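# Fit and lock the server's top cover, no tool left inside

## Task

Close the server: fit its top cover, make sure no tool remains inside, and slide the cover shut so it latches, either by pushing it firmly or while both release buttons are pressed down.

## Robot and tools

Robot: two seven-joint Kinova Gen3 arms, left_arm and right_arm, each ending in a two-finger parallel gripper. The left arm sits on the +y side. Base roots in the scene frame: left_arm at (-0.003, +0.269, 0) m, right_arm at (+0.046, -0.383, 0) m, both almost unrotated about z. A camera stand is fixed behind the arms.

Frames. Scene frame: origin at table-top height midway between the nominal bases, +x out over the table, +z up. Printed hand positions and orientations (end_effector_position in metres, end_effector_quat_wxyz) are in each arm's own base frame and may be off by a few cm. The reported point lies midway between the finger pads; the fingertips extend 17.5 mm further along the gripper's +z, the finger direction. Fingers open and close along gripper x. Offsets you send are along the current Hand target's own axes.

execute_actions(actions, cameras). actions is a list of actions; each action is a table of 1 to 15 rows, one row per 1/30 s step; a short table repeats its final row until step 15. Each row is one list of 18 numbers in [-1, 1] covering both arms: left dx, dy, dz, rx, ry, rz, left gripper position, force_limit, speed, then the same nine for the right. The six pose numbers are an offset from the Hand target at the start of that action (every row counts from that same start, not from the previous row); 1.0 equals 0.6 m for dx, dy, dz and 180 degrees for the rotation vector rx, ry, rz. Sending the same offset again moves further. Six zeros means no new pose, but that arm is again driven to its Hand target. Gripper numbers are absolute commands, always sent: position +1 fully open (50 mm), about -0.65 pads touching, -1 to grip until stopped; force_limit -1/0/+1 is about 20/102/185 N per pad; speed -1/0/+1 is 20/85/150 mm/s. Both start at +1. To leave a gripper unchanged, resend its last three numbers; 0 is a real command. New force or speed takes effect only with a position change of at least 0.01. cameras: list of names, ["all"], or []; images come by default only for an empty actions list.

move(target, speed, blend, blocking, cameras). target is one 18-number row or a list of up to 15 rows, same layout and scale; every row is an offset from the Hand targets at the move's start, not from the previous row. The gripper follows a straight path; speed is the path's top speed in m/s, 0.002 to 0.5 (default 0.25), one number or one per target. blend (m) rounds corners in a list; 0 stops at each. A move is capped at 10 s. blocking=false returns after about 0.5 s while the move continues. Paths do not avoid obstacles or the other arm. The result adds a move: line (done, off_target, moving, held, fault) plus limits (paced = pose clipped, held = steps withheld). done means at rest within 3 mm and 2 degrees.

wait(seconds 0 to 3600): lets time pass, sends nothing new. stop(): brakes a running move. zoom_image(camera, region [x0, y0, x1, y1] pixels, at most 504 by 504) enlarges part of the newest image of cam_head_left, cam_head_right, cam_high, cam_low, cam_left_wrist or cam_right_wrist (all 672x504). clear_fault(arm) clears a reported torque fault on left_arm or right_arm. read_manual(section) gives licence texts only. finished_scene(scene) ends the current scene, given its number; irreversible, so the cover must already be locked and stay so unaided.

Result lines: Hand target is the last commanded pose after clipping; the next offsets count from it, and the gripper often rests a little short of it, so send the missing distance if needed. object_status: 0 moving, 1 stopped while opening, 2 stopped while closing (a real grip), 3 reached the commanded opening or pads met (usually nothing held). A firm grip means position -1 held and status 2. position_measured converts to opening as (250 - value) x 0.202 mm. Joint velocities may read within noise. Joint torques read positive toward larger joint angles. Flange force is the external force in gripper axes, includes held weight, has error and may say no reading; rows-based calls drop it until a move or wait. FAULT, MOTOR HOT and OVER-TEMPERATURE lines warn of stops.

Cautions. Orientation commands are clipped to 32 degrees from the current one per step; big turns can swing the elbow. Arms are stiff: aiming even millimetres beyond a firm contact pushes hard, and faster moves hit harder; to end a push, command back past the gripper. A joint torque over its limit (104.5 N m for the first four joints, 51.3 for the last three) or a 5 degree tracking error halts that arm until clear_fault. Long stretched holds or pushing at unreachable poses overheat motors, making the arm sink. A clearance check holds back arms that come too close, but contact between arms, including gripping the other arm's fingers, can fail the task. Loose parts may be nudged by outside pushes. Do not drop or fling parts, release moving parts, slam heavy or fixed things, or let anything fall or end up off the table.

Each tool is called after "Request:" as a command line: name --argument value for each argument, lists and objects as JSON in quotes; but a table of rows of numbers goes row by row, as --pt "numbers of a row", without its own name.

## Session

Request:
execute_actions --actions '[]'

Request:
zoom_image --camera "cam_high" --region '[120, 80, 460, 380]'

Scene clock: 0.00 s.
left_arm: end_effector_position=(+0.8705, +0.1482, +0.3252) position_measured=3 object_status=3 end_effector_quat_wxyz=(+0.070, +0.611, +0.631, +0.473) | right_arm: end_effector_position=(+0.3767, +0.1905, +0.1917) position_measured=3 object_status=3 end_effector_quat_wxyz=(-0.413, +0.221, +0.882, -0.057)
Joint positions: left_arm=[0.082 0.939 -0.271 0.734 -0.525 0.715 1.881] | right_arm=[-0.208 0.997 -0.222 0.926 -0.216 1.997 2.235]
Joint velocities: within noise
Joint torques (N m): no reading
Flange force (N): no reading
Hand target: left_arm +0.8705, +0.1482, +0.3252; +0.070, +0.611, +0.631, +0.473 | right_arm +0.3767, +0.1905, +0.1917; -0.413, +0.221, +0.882, -0.057
Tool commands: left_gripper/position=+1.0 left_gripper/force_limit=+1.0 left_gripper/speed=+1.0 right_gripper/position=+1.0 right_gripper/force_limit=+1.0 right_gripper/speed=+1.0

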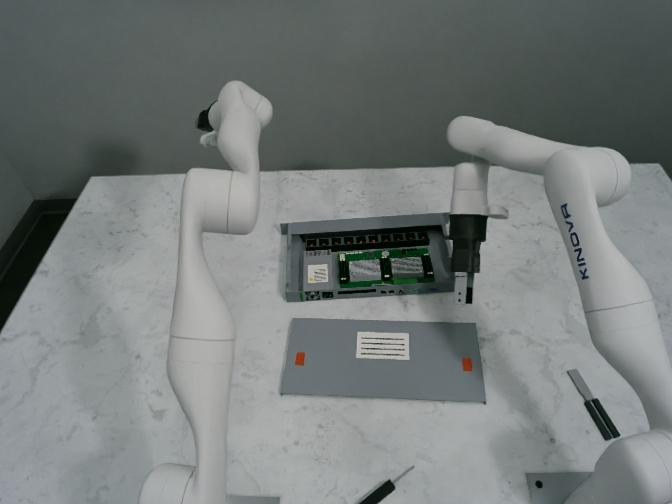

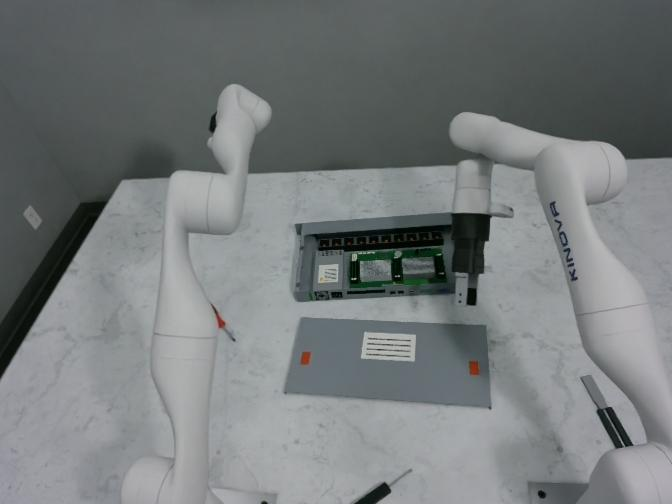

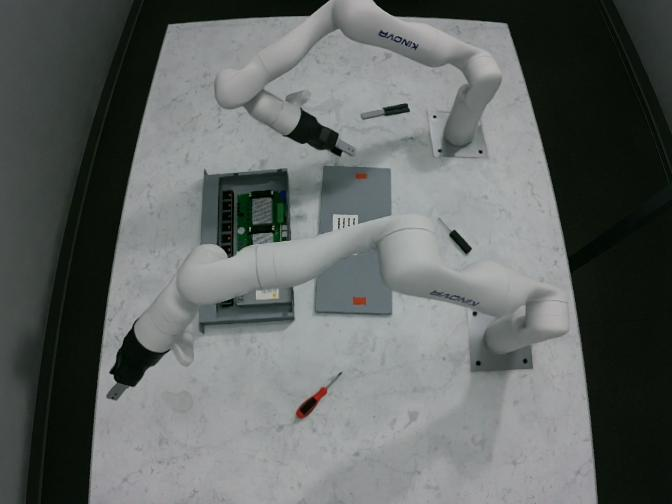

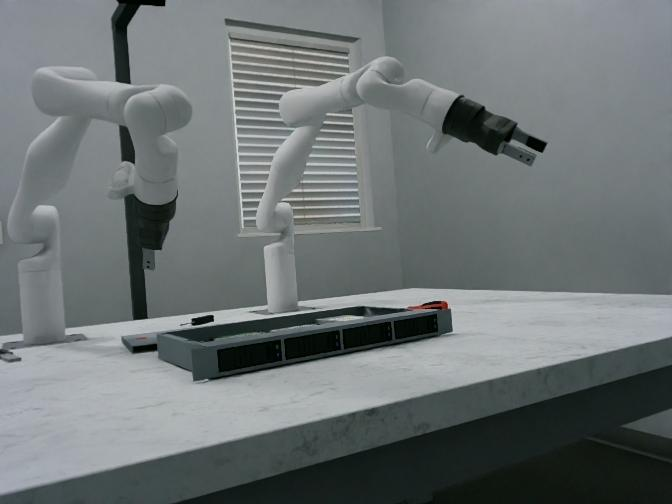

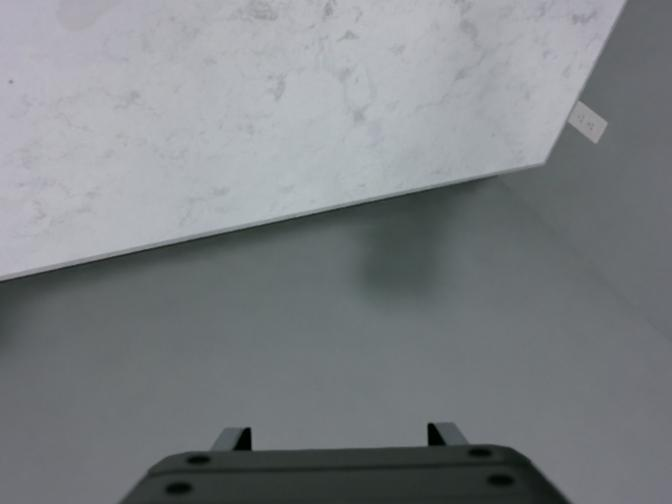

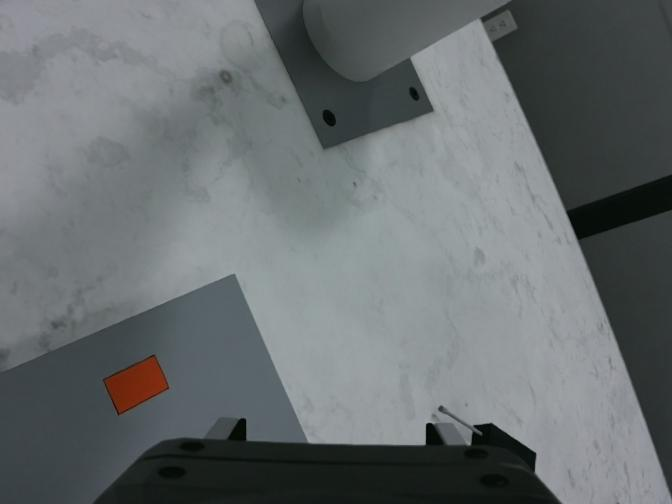

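Scaled by 1.482.

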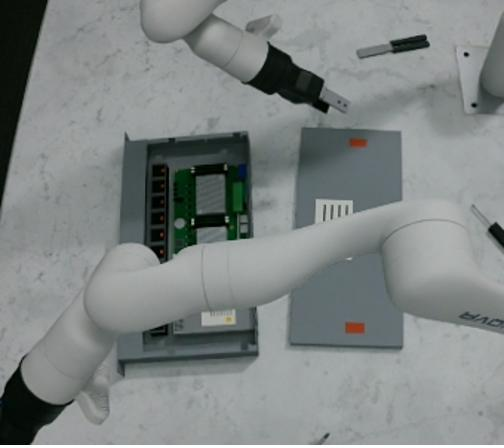

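Request:
zoom_image --camera "cam_head_right" --region '[285, 205, 485, 305]'

Request:
zoom_image --camera "cam_head_left" --region '[270, 205, 490, 415]'

Scaled by 2.520.

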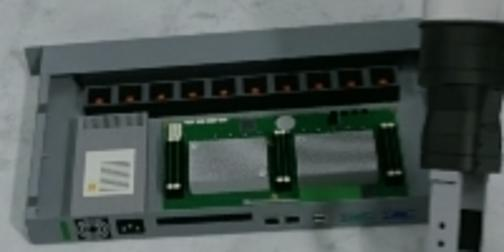

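Scaled by 2.291.

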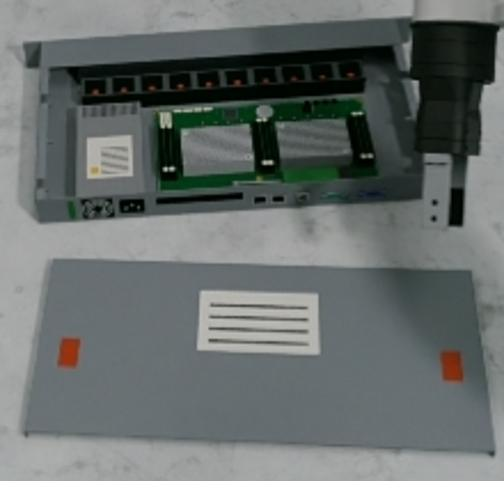

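Request:
move --pt "0 0 0 0 0 0 1 1 1 -0.025 0.009 -0.384 -0.038 -0.274 -0.1465 0.9 1 0" --pt "-0.505 -0.812 -0.8775 -0.1253 -0.065 0.3835 1 1 1 -0.025 0.009 -0.384 -0.038 -0.274 -0.1465 0.9 1 0" --cameras '["cam_left_wrist","cam_right_wrist","cam_high"]'

Request:
zoom_image --camera "cam_high" --region '[190, 130, 420, 340]'

Scene clock: 62.23 s.
left_arm: end_effector_position=(+0.2505, -0.2807, +0.1300) position_measured=3 object_status=3 end_effector_quat_wxyz=(-0.038, +0.876, +0.069, +0.476) | right_arm: end_effector_position=(+0.5607, +0.1701, +0.3298) position_measured=18 object_status=3 end_effector_quat_wxyz=(+0.000, +0.000, +1.000, +0.000)
Joint positions: left_arm=[1.846 0.685 -0.376 2.258 -1.183 0.828 2.779] | right_arm=[-0.266 0.722 -0.217 0.659 0.146 1.77 2.741]
Joint torques (N m): left_arm=[-0.4 -13.21 -1.65 -0.9 -0.82 3.01 -0.56] | right_arm=[-1.09 -22.81 -1.54 -10.62 0.27 -0.12 -0.08]
Flange force (N): left_arm=[-0.5 -0.6 2.4] | right_arm=[10.1 -5.1 6.3]
Hand target: left_arm +0.2505, -0.2807, +0.1300; -0.038, +0.876, +0.069, +0.476 | right_arm +0.5607, +0.1701, +0.3298; +0.000, +0.000, +1.000, +0.000
Off the commanded pose: left_arm 0.000 m, 0 deg | right_arm 0.000 m, 0 deg.
move: done
Images, in order (width x height): cam_high 672x504, cam_left_wrist 672x504, cam_right_wrist 672x504.

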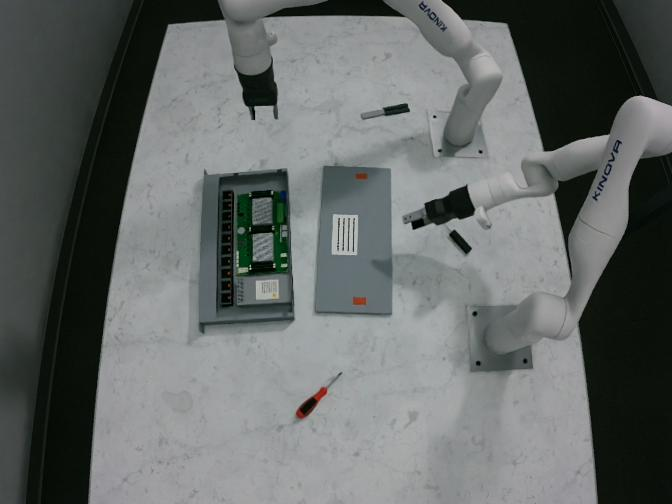

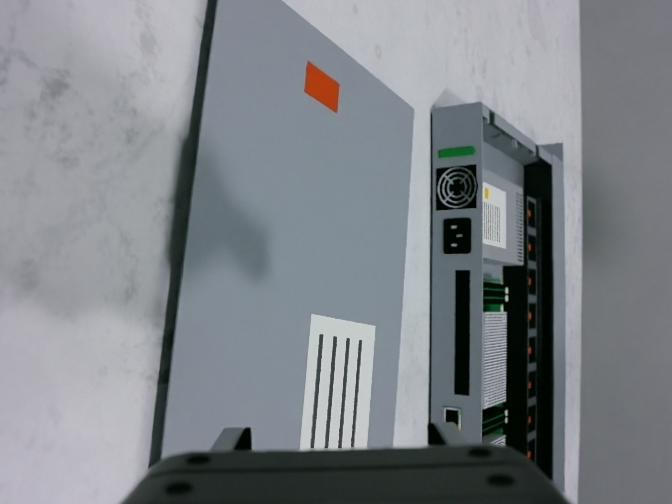

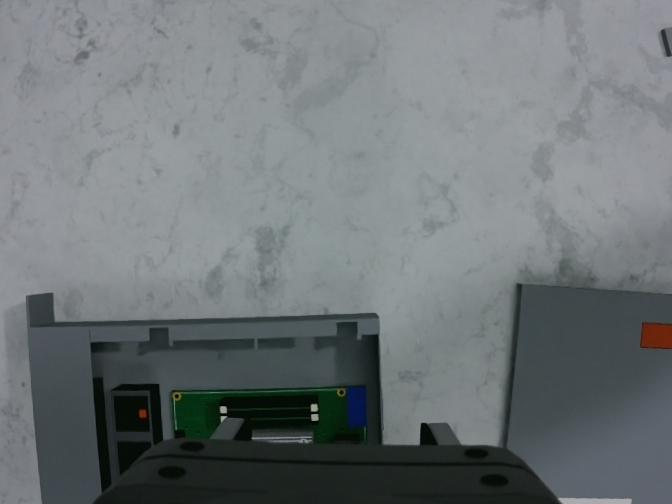

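Scaled by 2.191.

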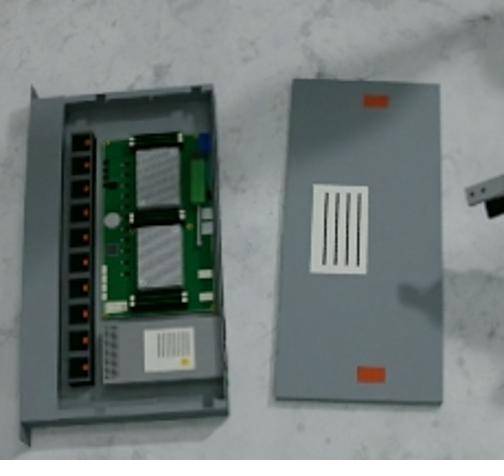

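Request:
zoom_image --camera "cam_high" --region '[230, 180, 300, 250]'

Scaled by 7.200.

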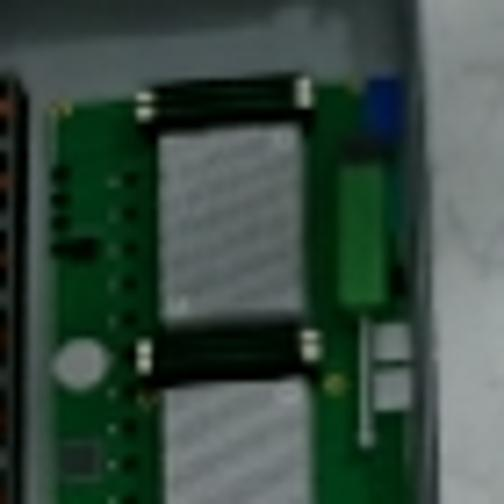

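Request:
move --target '[0,0,0,0,0,0,-0.19,1,0,0.0245,0.2,0.2167,0,0,0,0.2,1,0]' --cameras '["cam_right_wrist"]'

Request:
zoom_image --camera "cam_right_wrist" --region '[180, 200, 480, 460]'

Scene clock: 75.47 s.
left_arm: end_effector_position=(+0.2505, -0.2807, +0.1300) position_measured=181 object_status=3 end_effector_quat_wxyz=(-0.038, +0.876, +0.069, +0.476) | right_arm: end_effector_position=(+0.5459, +0.2900, +0.1998) position_measured=123 object_status=3 end_effector_quat_wxyz=(+0.000, +0.000, +1.000, +0.000)
Joint positions: left_arm=[1.846 0.685 -0.376 2.258 -1.183 0.828 2.779] | right_arm=[-0.439 0.822 -0.229 0.885 0.169 1.449 2.525]
Joint torques (N m): left_arm=[-0.42 -13.34 -1.76 -0.92 -0.84 2.98 -0.28] | right_arm=[-0.98 -24.46 -1.97 -10.66 0.26 -0.01 -0.08]
Flange force (N): left_arm=[-0.2 0.3 1.6] | right_arm=[7.0 -5.6 3.1]
Hand target: left_arm +0.2505, -0.2807, +0.1300; -0.038, +0.876, +0.069, +0.476 | right_arm +0.5460, +0.2901, +0.1998; +0.000, +0.000, +1.000, +0.000
Off the commanded pose: left_arm 0.000 m, 0 deg | right_arm 0.000 m, 0 deg.
move: done

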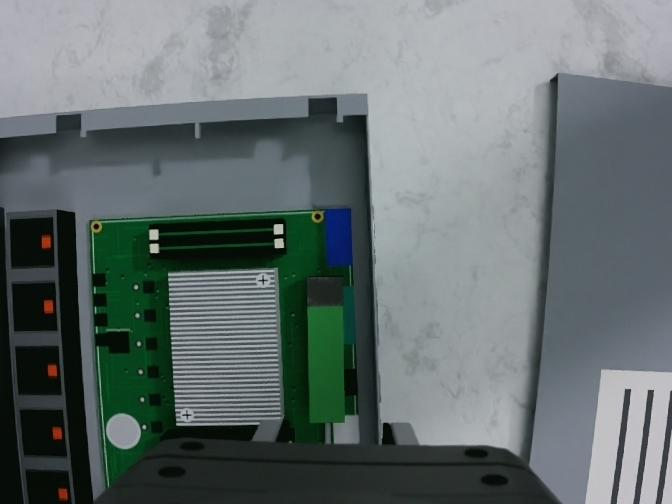

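Scaled by 1.680.

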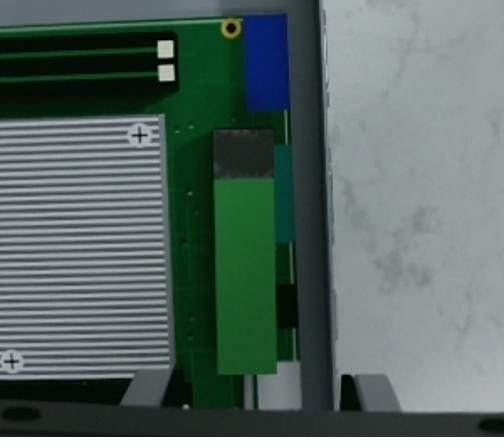

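Request:
move --target '[0,0,0,0,0,0,-0.19,1,0,-0.0075,0.0182,0.2497,0,0,0,0.076,1,0]' --cameras '["cam_right_wrist"]'

Request:
zoom_image --camera "cam_right_wrist" --region '[220, 260, 460, 460]'

Scene clock: 100.30 s.
left_arm: end_effector_position=(+0.2505, -0.2807, +0.1300) position_measured=181 object_status=3 end_effector_quat_wxyz=(-0.038, +0.876, +0.069, +0.476) | right_arm: end_effector_position=(+0.5504, +0.3010, +0.0500) position_measured=141 object_status=3 end_effector_quat_wxyz=(+0.000, +0.000, +1.000, +0.000)
Joint positions: left_arm=[1.846 0.685 -0.376 2.258 -1.183 0.828 2.779] | right_arm=[-0.444 0.976 -0.219 1.067 0.202 1.118 2.485]
Joint torques (N m): left_arm=[-0.39 -13.27 -1.72 -0.86 -0.81 2.94 -0.3] | right_arm=[-1.06 -25.45 -2.18 -9.7 0.21 -0.13 -0.13]
Flange force (N): left_arm=[0.1 0.4 1.6] | right_arm=[5.7 -5.2 0.5]
Hand target: left_arm +0.2505, -0.2807, +0.1300; -0.038, +0.876, +0.069, +0.476 | right_arm +0.5505, +0.3010, +0.0500; +0.000, +0.000, +1.000, +0.000
Off the commanded pose: left_arm 0.000 m, 0 deg | right_arm 0.000 m, 0 deg.
move: done

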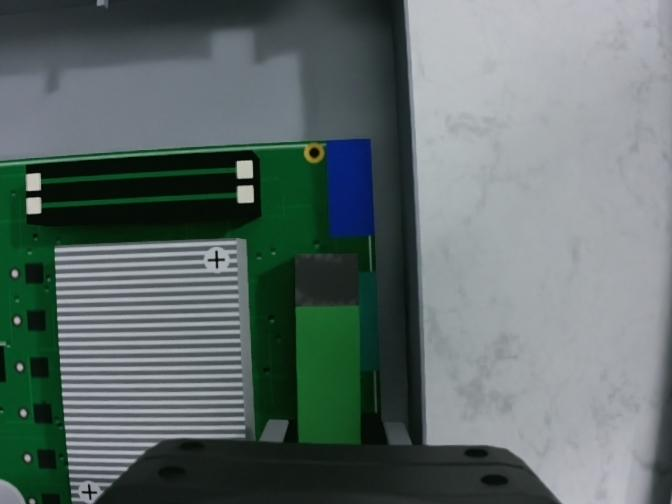

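Scaled by 2.100.

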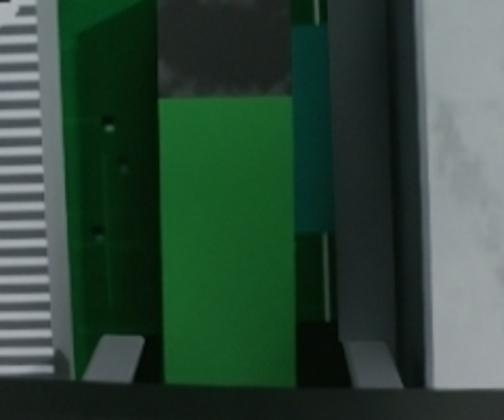

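Request:
move --pt "0 0 0 0 0 0 -0.19 1 0 -0.0025 0 0.0267 0 0 0 0.1 1 0" --pt "0 0 0 0 0 0 -0.19 1 0 -0.0025 0 0.0317 0 0 0 0.1 1 0" --speed '[0.03,0.015]' --cameras '["cam_right_wrist"]'

Scene clock: 111.40 s.
left_arm: end_effector_position=(+0.2505, -0.2807, +0.1300) position_measured=181 object_status=3 end_effector_quat_wxyz=(-0.038, +0.876, +0.069, +0.476) | right_arm: end_effector_position=(+0.5520, +0.3010, +0.0310) position_measured=138 object_status=3 end_effector_quat_wxyz=(+0.000, +0.000, +1.000, +0.000)
Joint positions: left_arm=[1.846 0.685 -0.376 2.258 -1.183 0.828 2.779] | right_arm=[-0.444 1.003 -0.216 1.074 0.206 1.084 2.483]
Joint torques (N m): left_arm=[-0.4 -13.21 -1.75 -0.85 -0.79 2.97 -0.3] | right_arm=[-1.02 -25.7 -2.23 -9.49 0.25 -0.12 -0.12]
Flange force (N): left_arm=[0.2 0.4 1.5] | right_arm=[5.3 -4.8 0.4]
Hand target: left_arm +0.2505, -0.2807, +0.1300; -0.038, +0.876, +0.069, +0.476 | right_arm +0.5520, +0.3010, +0.0310; +0.000, +0.000, +1.000, +0.000
Off the commanded pose: left_arm 0.000 m, 0 deg | right_arm 0.000 m, 0 deg.
move: done

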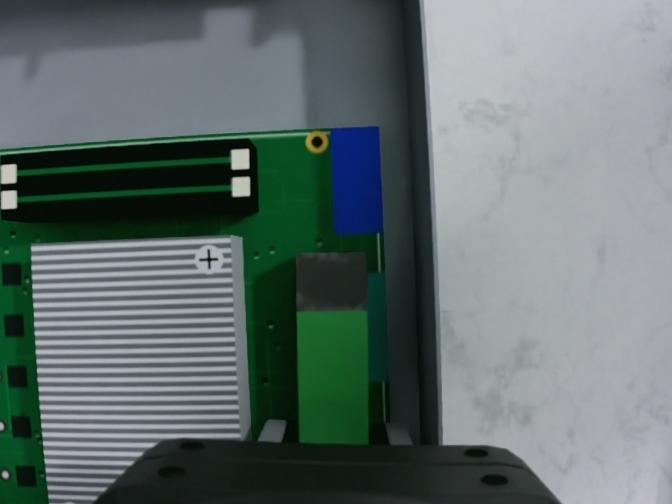

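Request:
move --pt "0 0 0 0 0 0 -0.19 1 0 0 0 0.005 0 0 0 0.1 1 0" --pt "0 0 0 0 0 0 -0.19 1 0 0 0 0.005 0 0 0 -1 -0.4 -0.5" --pt "0 0 0 0 0 0 -0.19 1 0 0 0 -0.13 0 0 0 -1 -0.4 -0.5" --speed '[0.015,0.05,0.08]' --cameras '["cam_right_wrist","cam_low"]'

Request:
zoom_image --camera "cam_low" --region '[150, 200, 330, 350]'

Scene clock: 126.07 s.
left_arm: end_effector_position=(+0.2505, -0.2807, +0.1300) position_measured=181 object_status=3 end_effector_quat_wxyz=(-0.038, +0.876, +0.069, +0.476) | right_arm: end_effector_position=(+0.5520, +0.3010, +0.1089) position_measured=165 object_status=2 end_effector_quat_wxyz=(+0.000, +0.000, +1.000, +0.000)
Joint positions: left_arm=[1.846 0.685 -0.376 2.258 -1.183 0.828 2.779] | right_arm=[-0.445 0.915 -0.225 0.995 0.187 1.25 2.499]
Joint torques (N m): left_arm=[-0.43 -13.21 -1.72 -0.83 -0.8 2.94 -0.33] | right_arm=[-1.09 -25.41 -2.12 -10.28 0.21 -0.03 -0.14]
Flange force (N): left_arm=[0.1 0.3 1.4] | right_arm=[6.2 -5.5 1.8]
Hand target: left_arm +0.2505, -0.2807, +0.1300; -0.038, +0.876, +0.069, +0.476 | right_arm +0.5520, +0.3010, +0.1090; +0.000, +0.000, +1.000, +0.000
Off the commanded pose: left_arm 0.000 m, 0 deg | right_arm 0.000 m, 0 deg.
move: done
Images, in order (width x height): cam_low 672x504, cam_right_wrist 672x504.

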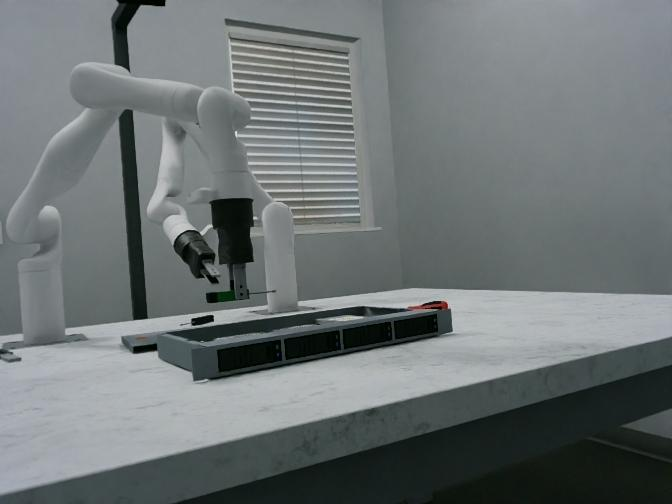

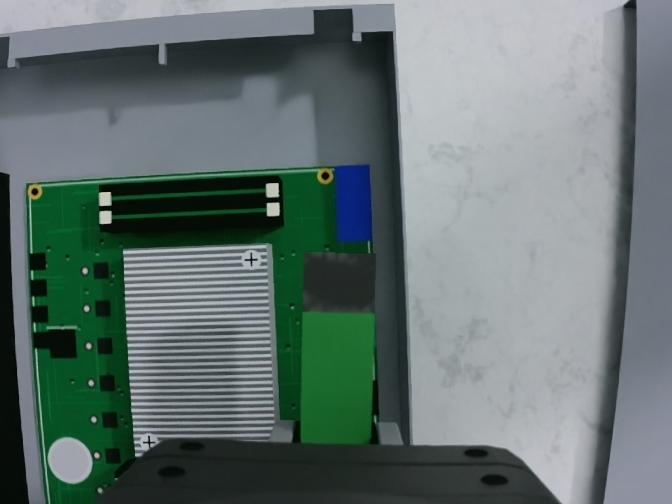

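Scaled by 2.800.

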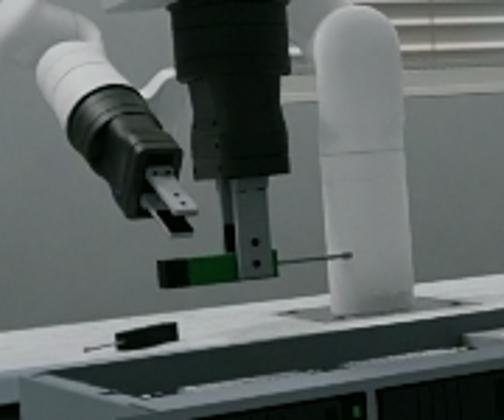

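Request:
move --pt "0 0 0 0 0 0 -0.19 1 0 -0.0967 -0.552 0 0 0 0 -1 -0.4 -0.5" --pt "0 0 0 0 0 0 -0.19 1 0 -0.0967 -0.552 0.125 0 0 0 -1 -0.4 -0.5" --pt "0 0 0 0 0 0 -0.19 1 0 -0.0967 -0.552 0.1425 0 0 0 -1 -0.4 -0.5" --speed '[0.25,0.15,0.02]' --blend '[0.02,0.003,0]' --cameras '["cam_low"]'

Request:
zoom_image --camera "cam_low" --region '[0, 240, 160, 400]'

Scene clock: 139.97 s.
left_arm: end_effector_position=(+0.2505, -0.2807, +0.1300) position_measured=181 object_status=3 end_effector_quat_wxyz=(-0.038, +0.876, +0.069, +0.476) | right_arm: end_effector_position=(+0.6102, -0.0302, +0.0236) position_measured=165 object_status=2 end_effector_quat_wxyz=(+0.000, +0.000, +1.000, +0.000)
Joint positions: left_arm=[1.846 0.685 -0.376 2.258 -1.183 0.828 2.779] | right_arm=[0.109 0.973 -0.212 1.171 0.206 1.018 3.021]
Joint torques (N m): left_arm=[-0.43 -13.25 -1.71 -0.91 -0.78 2.98 -0.26] | right_arm=[-1.07 -25.09 -2.17 -9.43 0.24 -0.22 -0.13]
Flange force (N): left_arm=[0.2 0.2 1.6] | right_arm=[7.4 -1.5 0.3]
Hand target: left_arm +0.2505, -0.2807, +0.1300; -0.038, +0.876, +0.069, +0.476 | right_arm +0.6102, -0.0302, +0.0235; +0.000, +0.000, +1.000, +0.000
Off the commanded pose: left_arm 0.000 m, 0 deg | right_arm 0.000 m, 0 deg.
move: done

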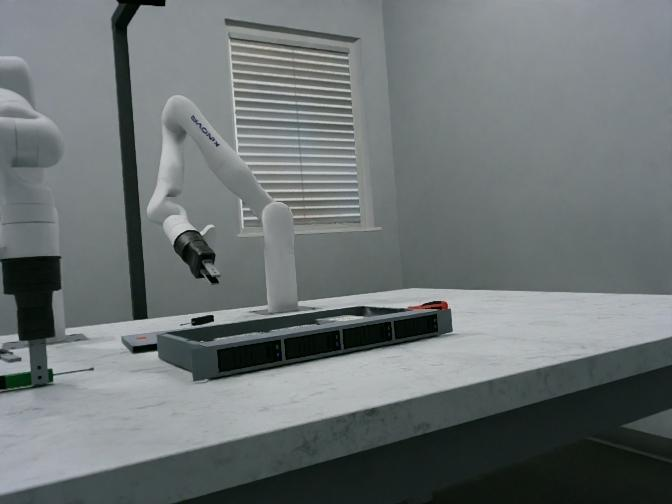

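Scaled by 3.150.

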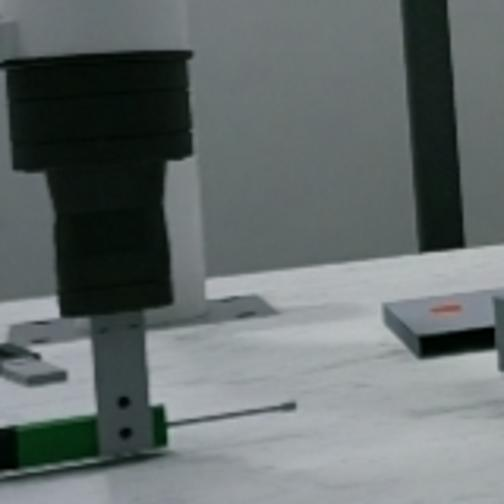

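Request:
move --pt "0 0 0 0 0 0 -0.19 1 0 0 0 0.005 0 0 0 -1 -0.4 -0.5" --pt "0 0 0 0 0 0 -0.19 1 0 0 0 0.005 0 0 0 0.4 -0.4 -1" --pt "-0.0948 0.0105 0.099 0 0 0 -0.19 1 0 0 0 -0.2 0 0 0 0.4 -0.4 -1" --pt "-0.1312 0.0105 0.1227 0 0 0 -0.19 1 0 0.0828 0.3333 -0.511 0 0 0 0.4 -0.4 -1" --speed '[0.02,0.05,0.15,0.2]' --cameras '["cam_left_wrist","cam_right_wrist","cam_high"]'

Request:
zoom_image --camera "cam_high" --region '[190, 60, 440, 340]'

Scene clock: 186.60 s.
left_arm: end_effector_position=(+0.2702, -0.2838, +0.0239) position_measured=181 object_status=3 end_effector_quat_wxyz=(-0.038, +0.876, +0.069, +0.476) | right_arm: end_effector_position=(+0.5603, +0.1698, +0.3301) position_measured=92 object_status=3 end_effector_quat_wxyz=(+0.000, +0.000, +1.000, +0.000)
Joint positions: left_arm=[1.818 1.025 -0.41 2.221 -1.402 0.642 3.144] | right_arm=[-0.258 0.722 -0.24 0.661 0.161 1.771 2.735]
Joint torques (N m): left_arm=[-0.98 -12.39 -0.06 0.99 -0.02 -0.22 -0.26] | right_arm=[-1.07 -22.68 -1.69 -10.54 0.22 -0.11 -0.17]
Flange force (N): left_arm=[10.1 -1.2 -6.0] | right_arm=[10.0 -5.2 6.1]
Hand target: left_arm +0.2702, -0.2838, +0.0239; -0.038, +0.876, +0.069, +0.476 | right_arm +0.5603, +0.1698, +0.3301; +0.000, +0.000, +1.000, +0.000
Off the commanded pose: left_arm 0.000 m, 0 deg | right_arm 0.000 m, 0 deg.
move: done
Images, in order (width x height): cam_high 672x504, cam_left_wrist 672x504, cam_right_wrist 672x504.

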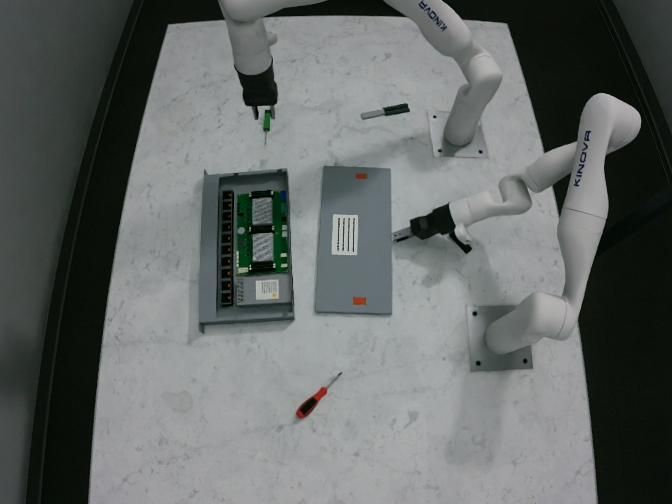

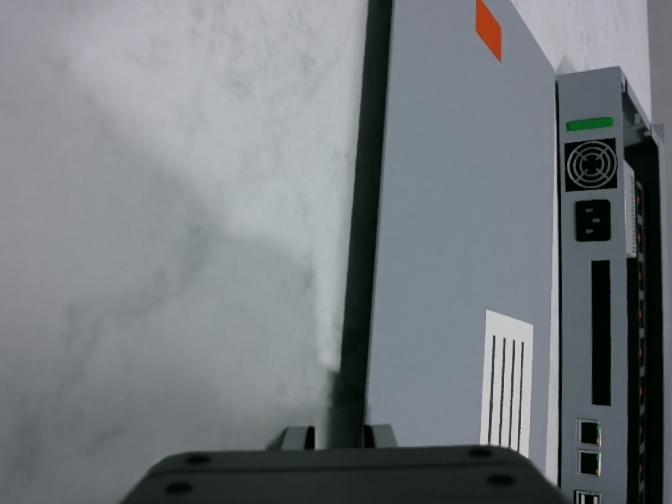

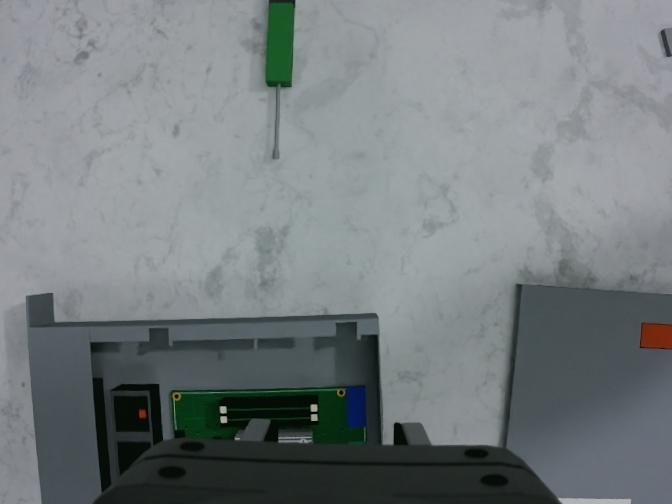

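Scaled by 1.800.

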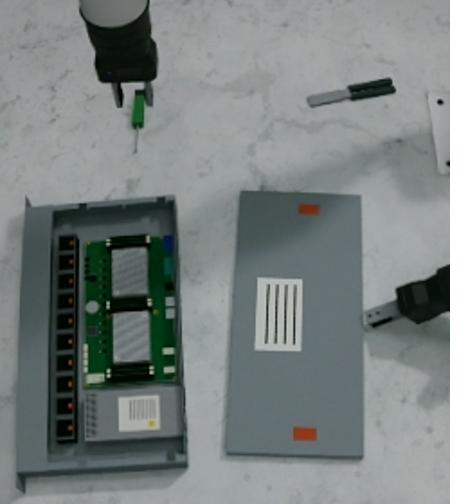

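Request:
move --pt "0.0021 0 -0.0014 0 0 0 -0.19 1 0 0 0 0 0 0 0 0.4 -0.4 -1" --pt "0.0267 0.0003 0.0365 0 0 0 -0.19 1 0 0 0 0 0 0 0 0.4 -0.4 -1" --speed 0.04 --cameras '["cam_left_wrist","cam_head_left"]'

Request:
zoom_image --camera "cam_head_left" --region '[330, 340, 470, 500]'

Scene clock: 207.60 s.
left_arm: end_effector_position=(+0.2970, -0.2798, +0.0254) position_measured=181 object_status=3 end_effector_quat_wxyz=(-0.038, +0.876, +0.069, +0.476) | right_arm: end_effector_position=(+0.5603, +0.1698, +0.3301) position_measured=92 object_status=3 end_effector_quat_wxyz=(+0.000, +0.000, +1.000, +0.000)
Joint positions: left_arm=[1.772 1.033 -0.461 2.231 -1.513 0.599 3.195] | right_arm=[-0.258 0.722 -0.24 0.66 0.161 1.771 2.735]
Joint torques (N m): left_arm=[-0.95 -15.64 -4.81 1.9 0.13 4.31 -0.33] | right_arm=[-1.06 -22.71 -1.69 -10.6 0.2 -0.15 -0.08]
Flange force (N): left_arm=[-2.6 -1.6 3.3] | right_arm=[10.3 -5.1 6.2]
Hand target: left_arm +0.2970, -0.2798, +0.0254; -0.038, +0.876, +0.069, +0.476 | right_arm +0.5603, +0.1698, +0.3301; +0.000, +0.000, +1.000, +0.000
Off the commanded pose: left_arm 0.000 m, 0 deg | right_arm 0.000 m, 0 deg.
move: done
Images, in order (width x height): cam_head_left 672x504, cam_left_wrist 672x504.

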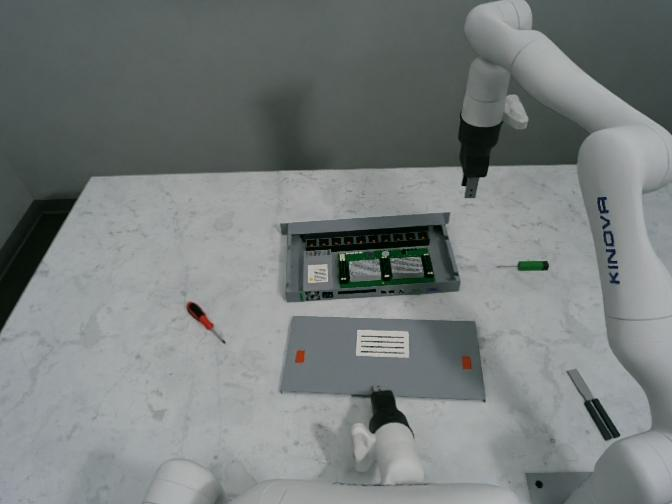

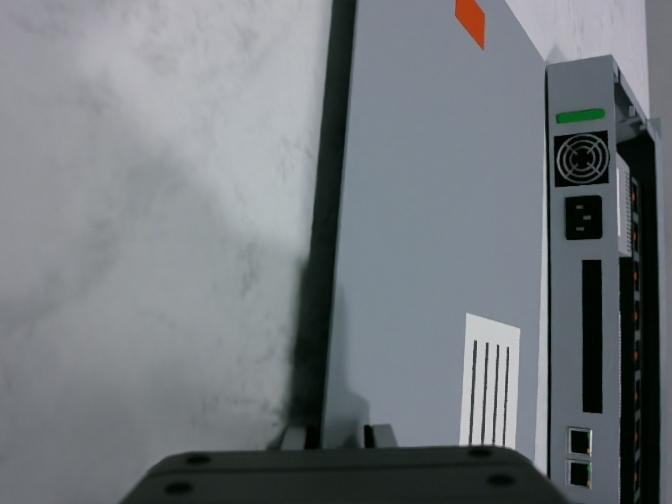

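Scaled by 3.150.

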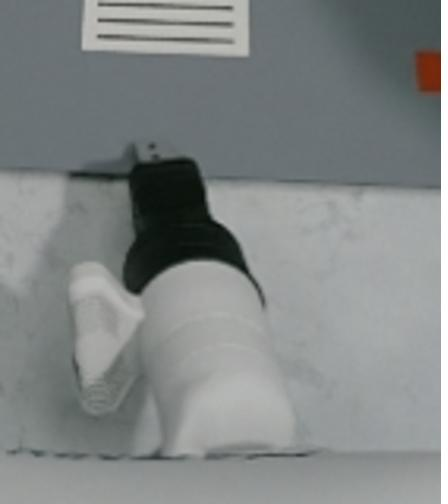

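Request:
move --pt "0.0763 0 -0.0308 0 0.0944 0 -0.19 1 0 0 0 0 0 0 0 0.4 -0.4 -1" --pt "0.083 0 -0.0085 0 0.0944 0 -0.19 1 0 0 0 0 0 0 0 0.4 -0.4 -1" --pt "0.083 0 -0.0085 0 0.0944 0 -1 0.3 -0.6 0 0 0 0 0 0 0.4 -0.4 -1" --speed '[0.06,0.03,0.05]' --cameras '["cam_left_wrist","cam_head_left"]'

Scene clock: 224.70 s.
left_arm: end_effector_position=(+0.3196, -0.2762, +0.0700) position_measured=251 object_status=0 end_effector_quat_wxyz=(-0.048, +0.796, +0.063, +0.600) | right_arm: end_effector_position=(+0.5603, +0.1698, +0.3301) position_measured=92 object_status=3 end_effector_quat_wxyz=(+0.000, +0.000, +1.000, +0.000)
Joint positions: left_arm=[1.87 1.183 -0.503 2.181 -1.402 0.805 3.222] | right_arm=[-0.258 0.722 -0.24 0.66 0.161 1.771 2.735]
Joint torques (N m): left_arm=[-0.91 -16.04 -4.21 2.97 1.02 2.9 0.52] | right_arm=[-1.05 -22.73 -1.73 -10.5 0.23 -0.17 -0.12]
Flange force (N): left_arm=[0.4 1.3 2.8] | right_arm=[9.4 -4.9 5.7]
Hand target: left_arm +0.3195, -0.2762, +0.0700; -0.048, +0.796, +0.063, +0.600 | right_arm +0.5603, +0.1698, +0.3301; +0.000, +0.000, +1.000, +0.000
Off the commanded pose: left_arm 0.000 m, 0 deg | right_arm 0.000 m, 0 deg.
move: done
Images, in order (width x height): cam_head_left 672x504, cam_left_wrist 672x504.

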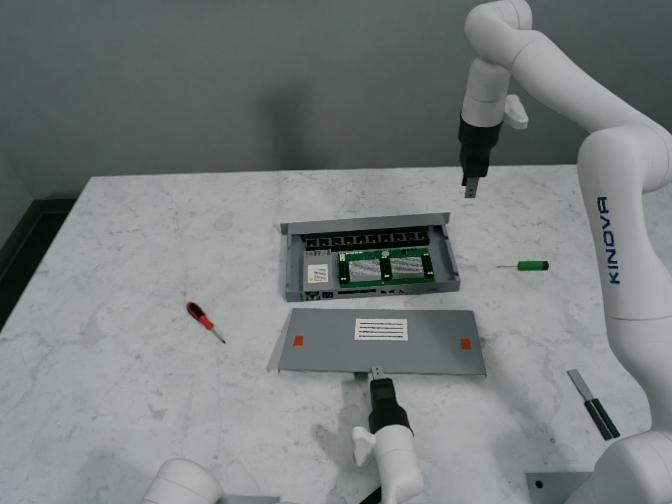

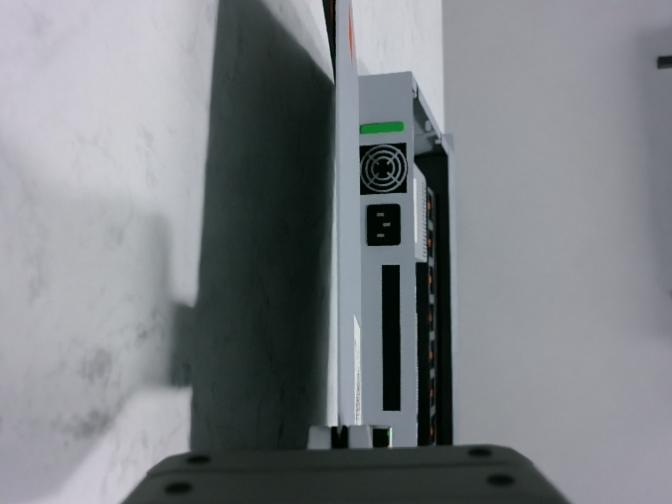

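Request:
move --pt "0.224 0 -0.0644 0 0.0889 0 -1 0.3 -0.6 0 0 0 0 0 0 0.4 -0.4 -1" --pt "0.1587 0.0277 0.342 0.0085 0.0889 -0.0025 -1 0.3 -0.6 0 0 0 0 0 0 0.4 -0.4 -1" --speed '[0.1,0.12]' --blend '[0.02,0]' --cameras '["cam_left_wrist","cam_right_wrist","cam_low","cam_high"]'

Request:
zoom_image --camera "cam_high" --region '[190, 140, 370, 340]'

Request:
zoom_image --camera "cam_right_wrist" --region '[330, 270, 460, 450]'

Scene clock: 260.07 s.
left_arm: end_effector_position=(+0.5428, -0.2577, +0.1050) position_measured=251 object_status=3 end_effector_quat_wxyz=(-0.064, +0.704, +0.066, +0.704) | right_arm: end_effector_position=(+0.5603, +0.1698, +0.3301) position_measured=92 object_status=3 end_effector_quat_wxyz=(+0.000, +0.000, +1.000, +0.000)
Joint positions: left_arm=[1.464 1.439 -0.759 1.919 -1.785 0.844 3.412] | right_arm=[-0.258 0.722 -0.24 0.66 0.161 1.771 2.735]
Joint torques (N m): left_arm=[-0.31 -20.54 -12.36 1.62 1.6 7.03 -0.12] | right_arm=[-1.1 -22.79 -1.7 -10.59 0.21 -0.15 -0.12]
Flange force (N): left_arm=[-6.6 -0.5 2.3] | right_arm=[9.9 -5.2 6.2]
Hand target: left_arm +0.5429, -0.2576, +0.1050; -0.064, +0.704, +0.066, +0.704 | right_arm +0.5603, +0.1698, +0.3301; +0.000, +0.000, +1.000, +0.000
Off the commanded pose: left_arm 0.000 m, 0 deg | right_arm 0.000 m, 0 deg.
move: done
Images, in order (width x height): cam_high 672x504, cam_low 672x504, cam_left_wrist 672x504, cam_right_wrist 672x504.

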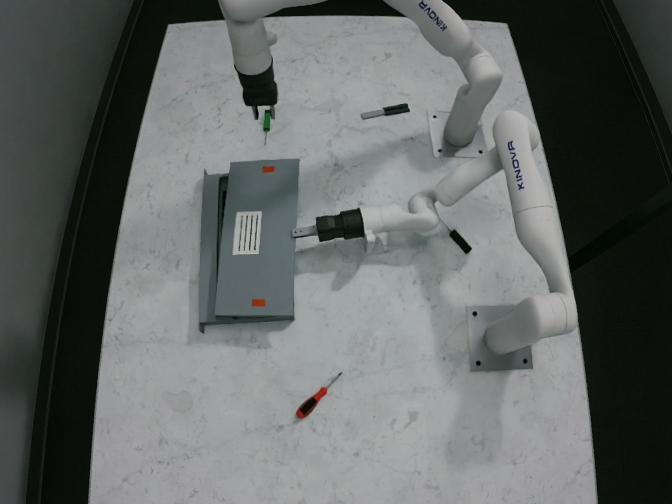

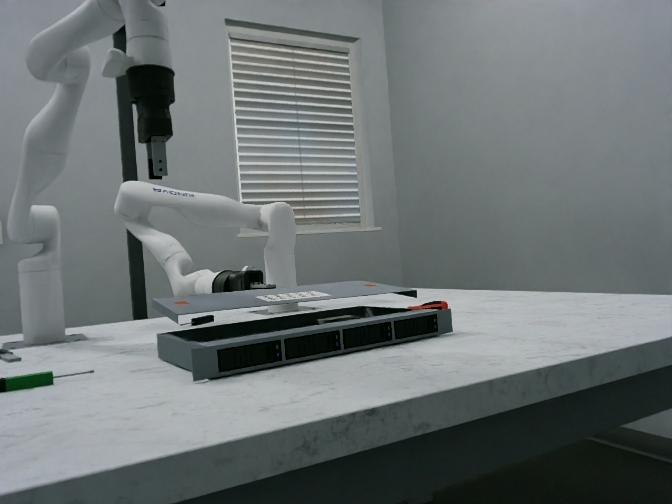

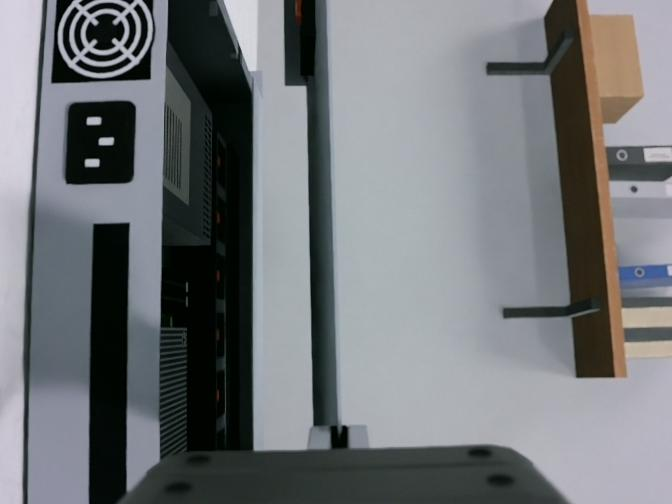

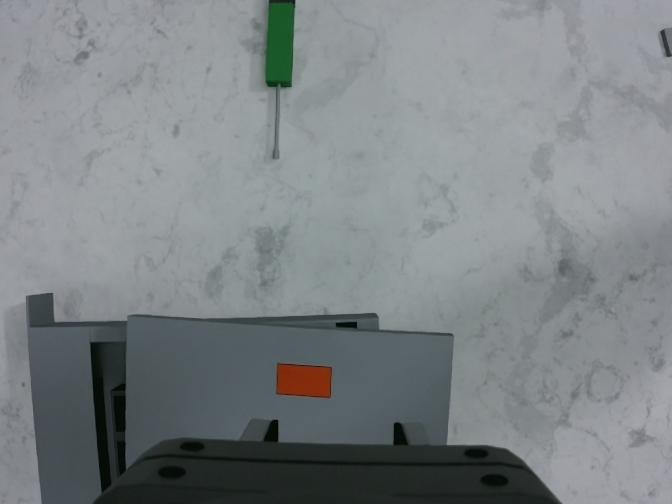

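Scaled by 2.520.

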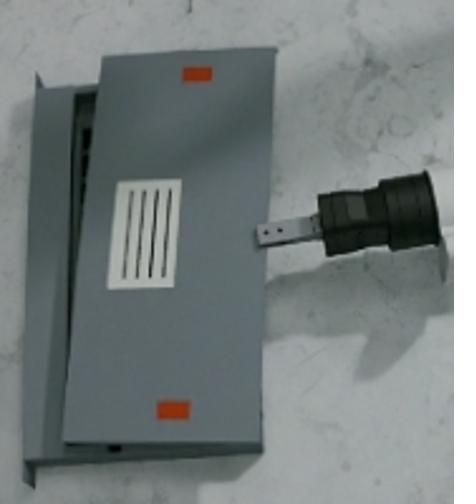

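Scaled by 2.800.

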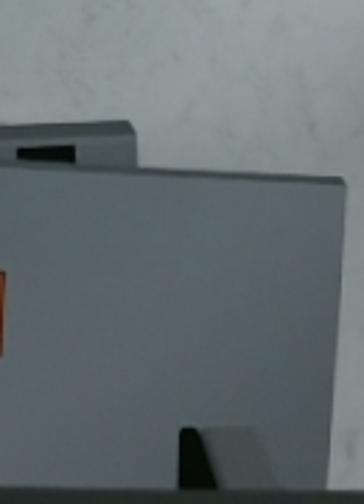

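Request:
move --target '[-0.0617,0.0125,0.006,0.0233,0,0,-1,0.3,-0.6,0,0,0,0,0,0,0.4,-0.4,-1]' --speed 0.06 --cameras '["cam_left_wrist","cam_right_wrist","cam_low","cam_high"]'

Request:
zoom_image --camera "cam_right_wrist" --region '[20, 270, 460, 450]'

Request:
zoom_image --camera "cam_high" --region '[190, 140, 370, 340]'

Request:
zoom_image --camera "cam_low" --region '[130, 270, 470, 390]'

Scene clock: 286.93 s.
left_arm: end_effector_position=(+0.5478, -0.2645, +0.0680) position_measured=251 object_status=3 end_effector_quat_wxyz=(-0.090, +0.701, +0.092, +0.701) | right_arm: end_effector_position=(+0.5603, +0.1698, +0.3301) position_measured=92 object_status=3 end_effector_quat_wxyz=(+0.000, +0.000, +1.000, +0.000)
Joint positions: left_arm=[1.431 1.496 -0.699 1.764 -1.579 0.872 3.224] | right_arm=[-0.258 0.722 -0.24 0.66 0.161 1.771 2.735]
Joint torques (N m): left_arm=[-0.58 -21.11 -9.87 1.99 1.13 5.43 0.5] | right_arm=[-1.07 -22.81 -1.74 -10.65 0.19 -0.13 -0.12]
Flange force (N): left_arm=[-4.6 1.5 3.4] | right_arm=[10.2 -5.2 6.5]
Hand target: left_arm +0.5478, -0.2645, +0.0680; -0.090, +0.701, +0.092, +0.701 | right_arm +0.5603, +0.1698, +0.3301; +0.000, +0.000, +1.000, +0.000
Off the commanded pose: left_arm 0.000 m, 0 deg | right_arm 0.000 m, 0 deg.
move: done
Images, in order (width x height): cam_high 672x504, cam_low 672x504, cam_left_wrist 672x504, cam_right_wrist 672x504.

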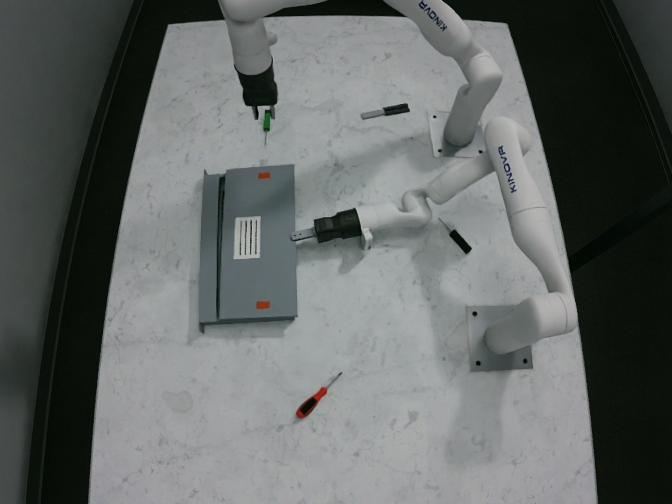

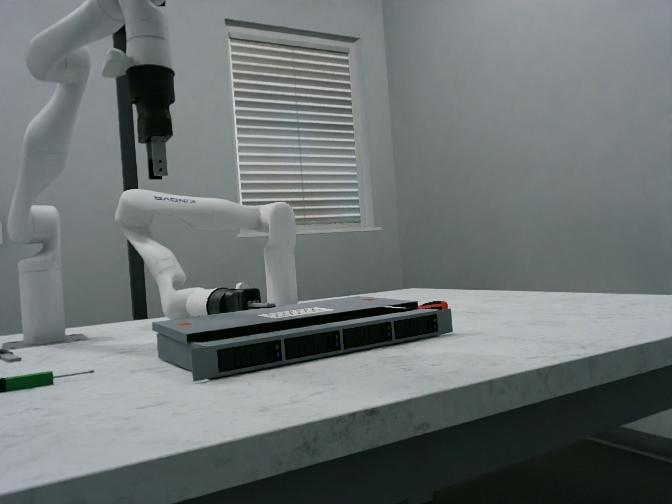

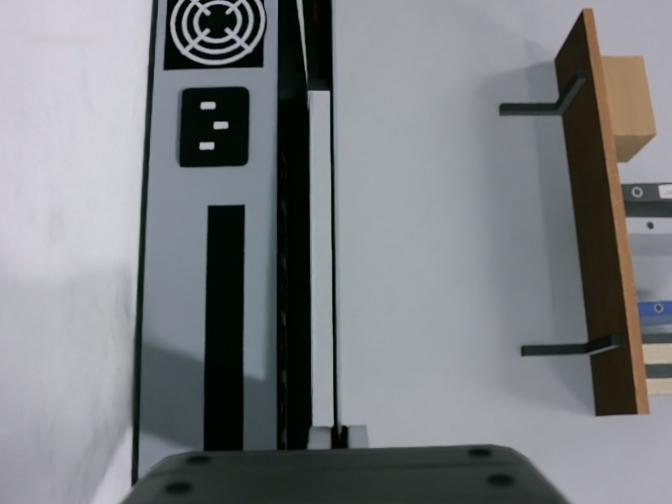

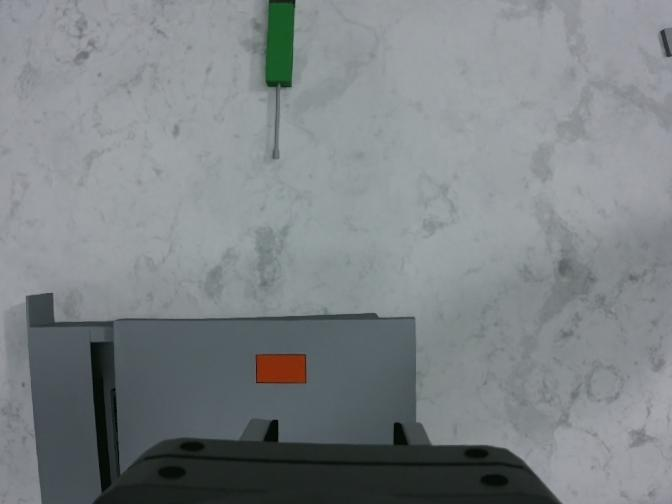

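Scaled by 1.145.

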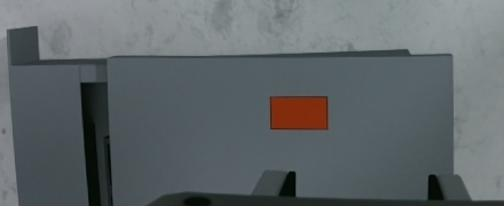

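Scaled by 2.520.

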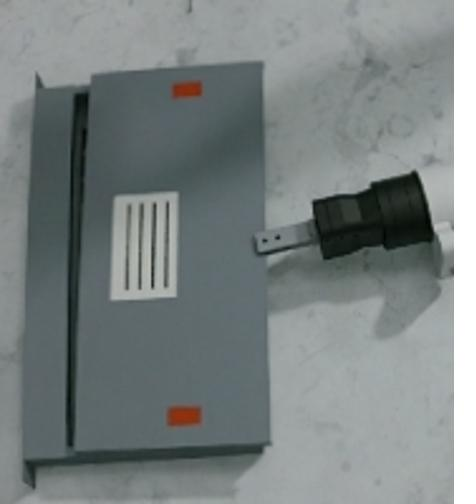

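Scaled by 1.482.

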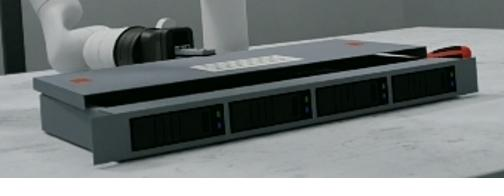

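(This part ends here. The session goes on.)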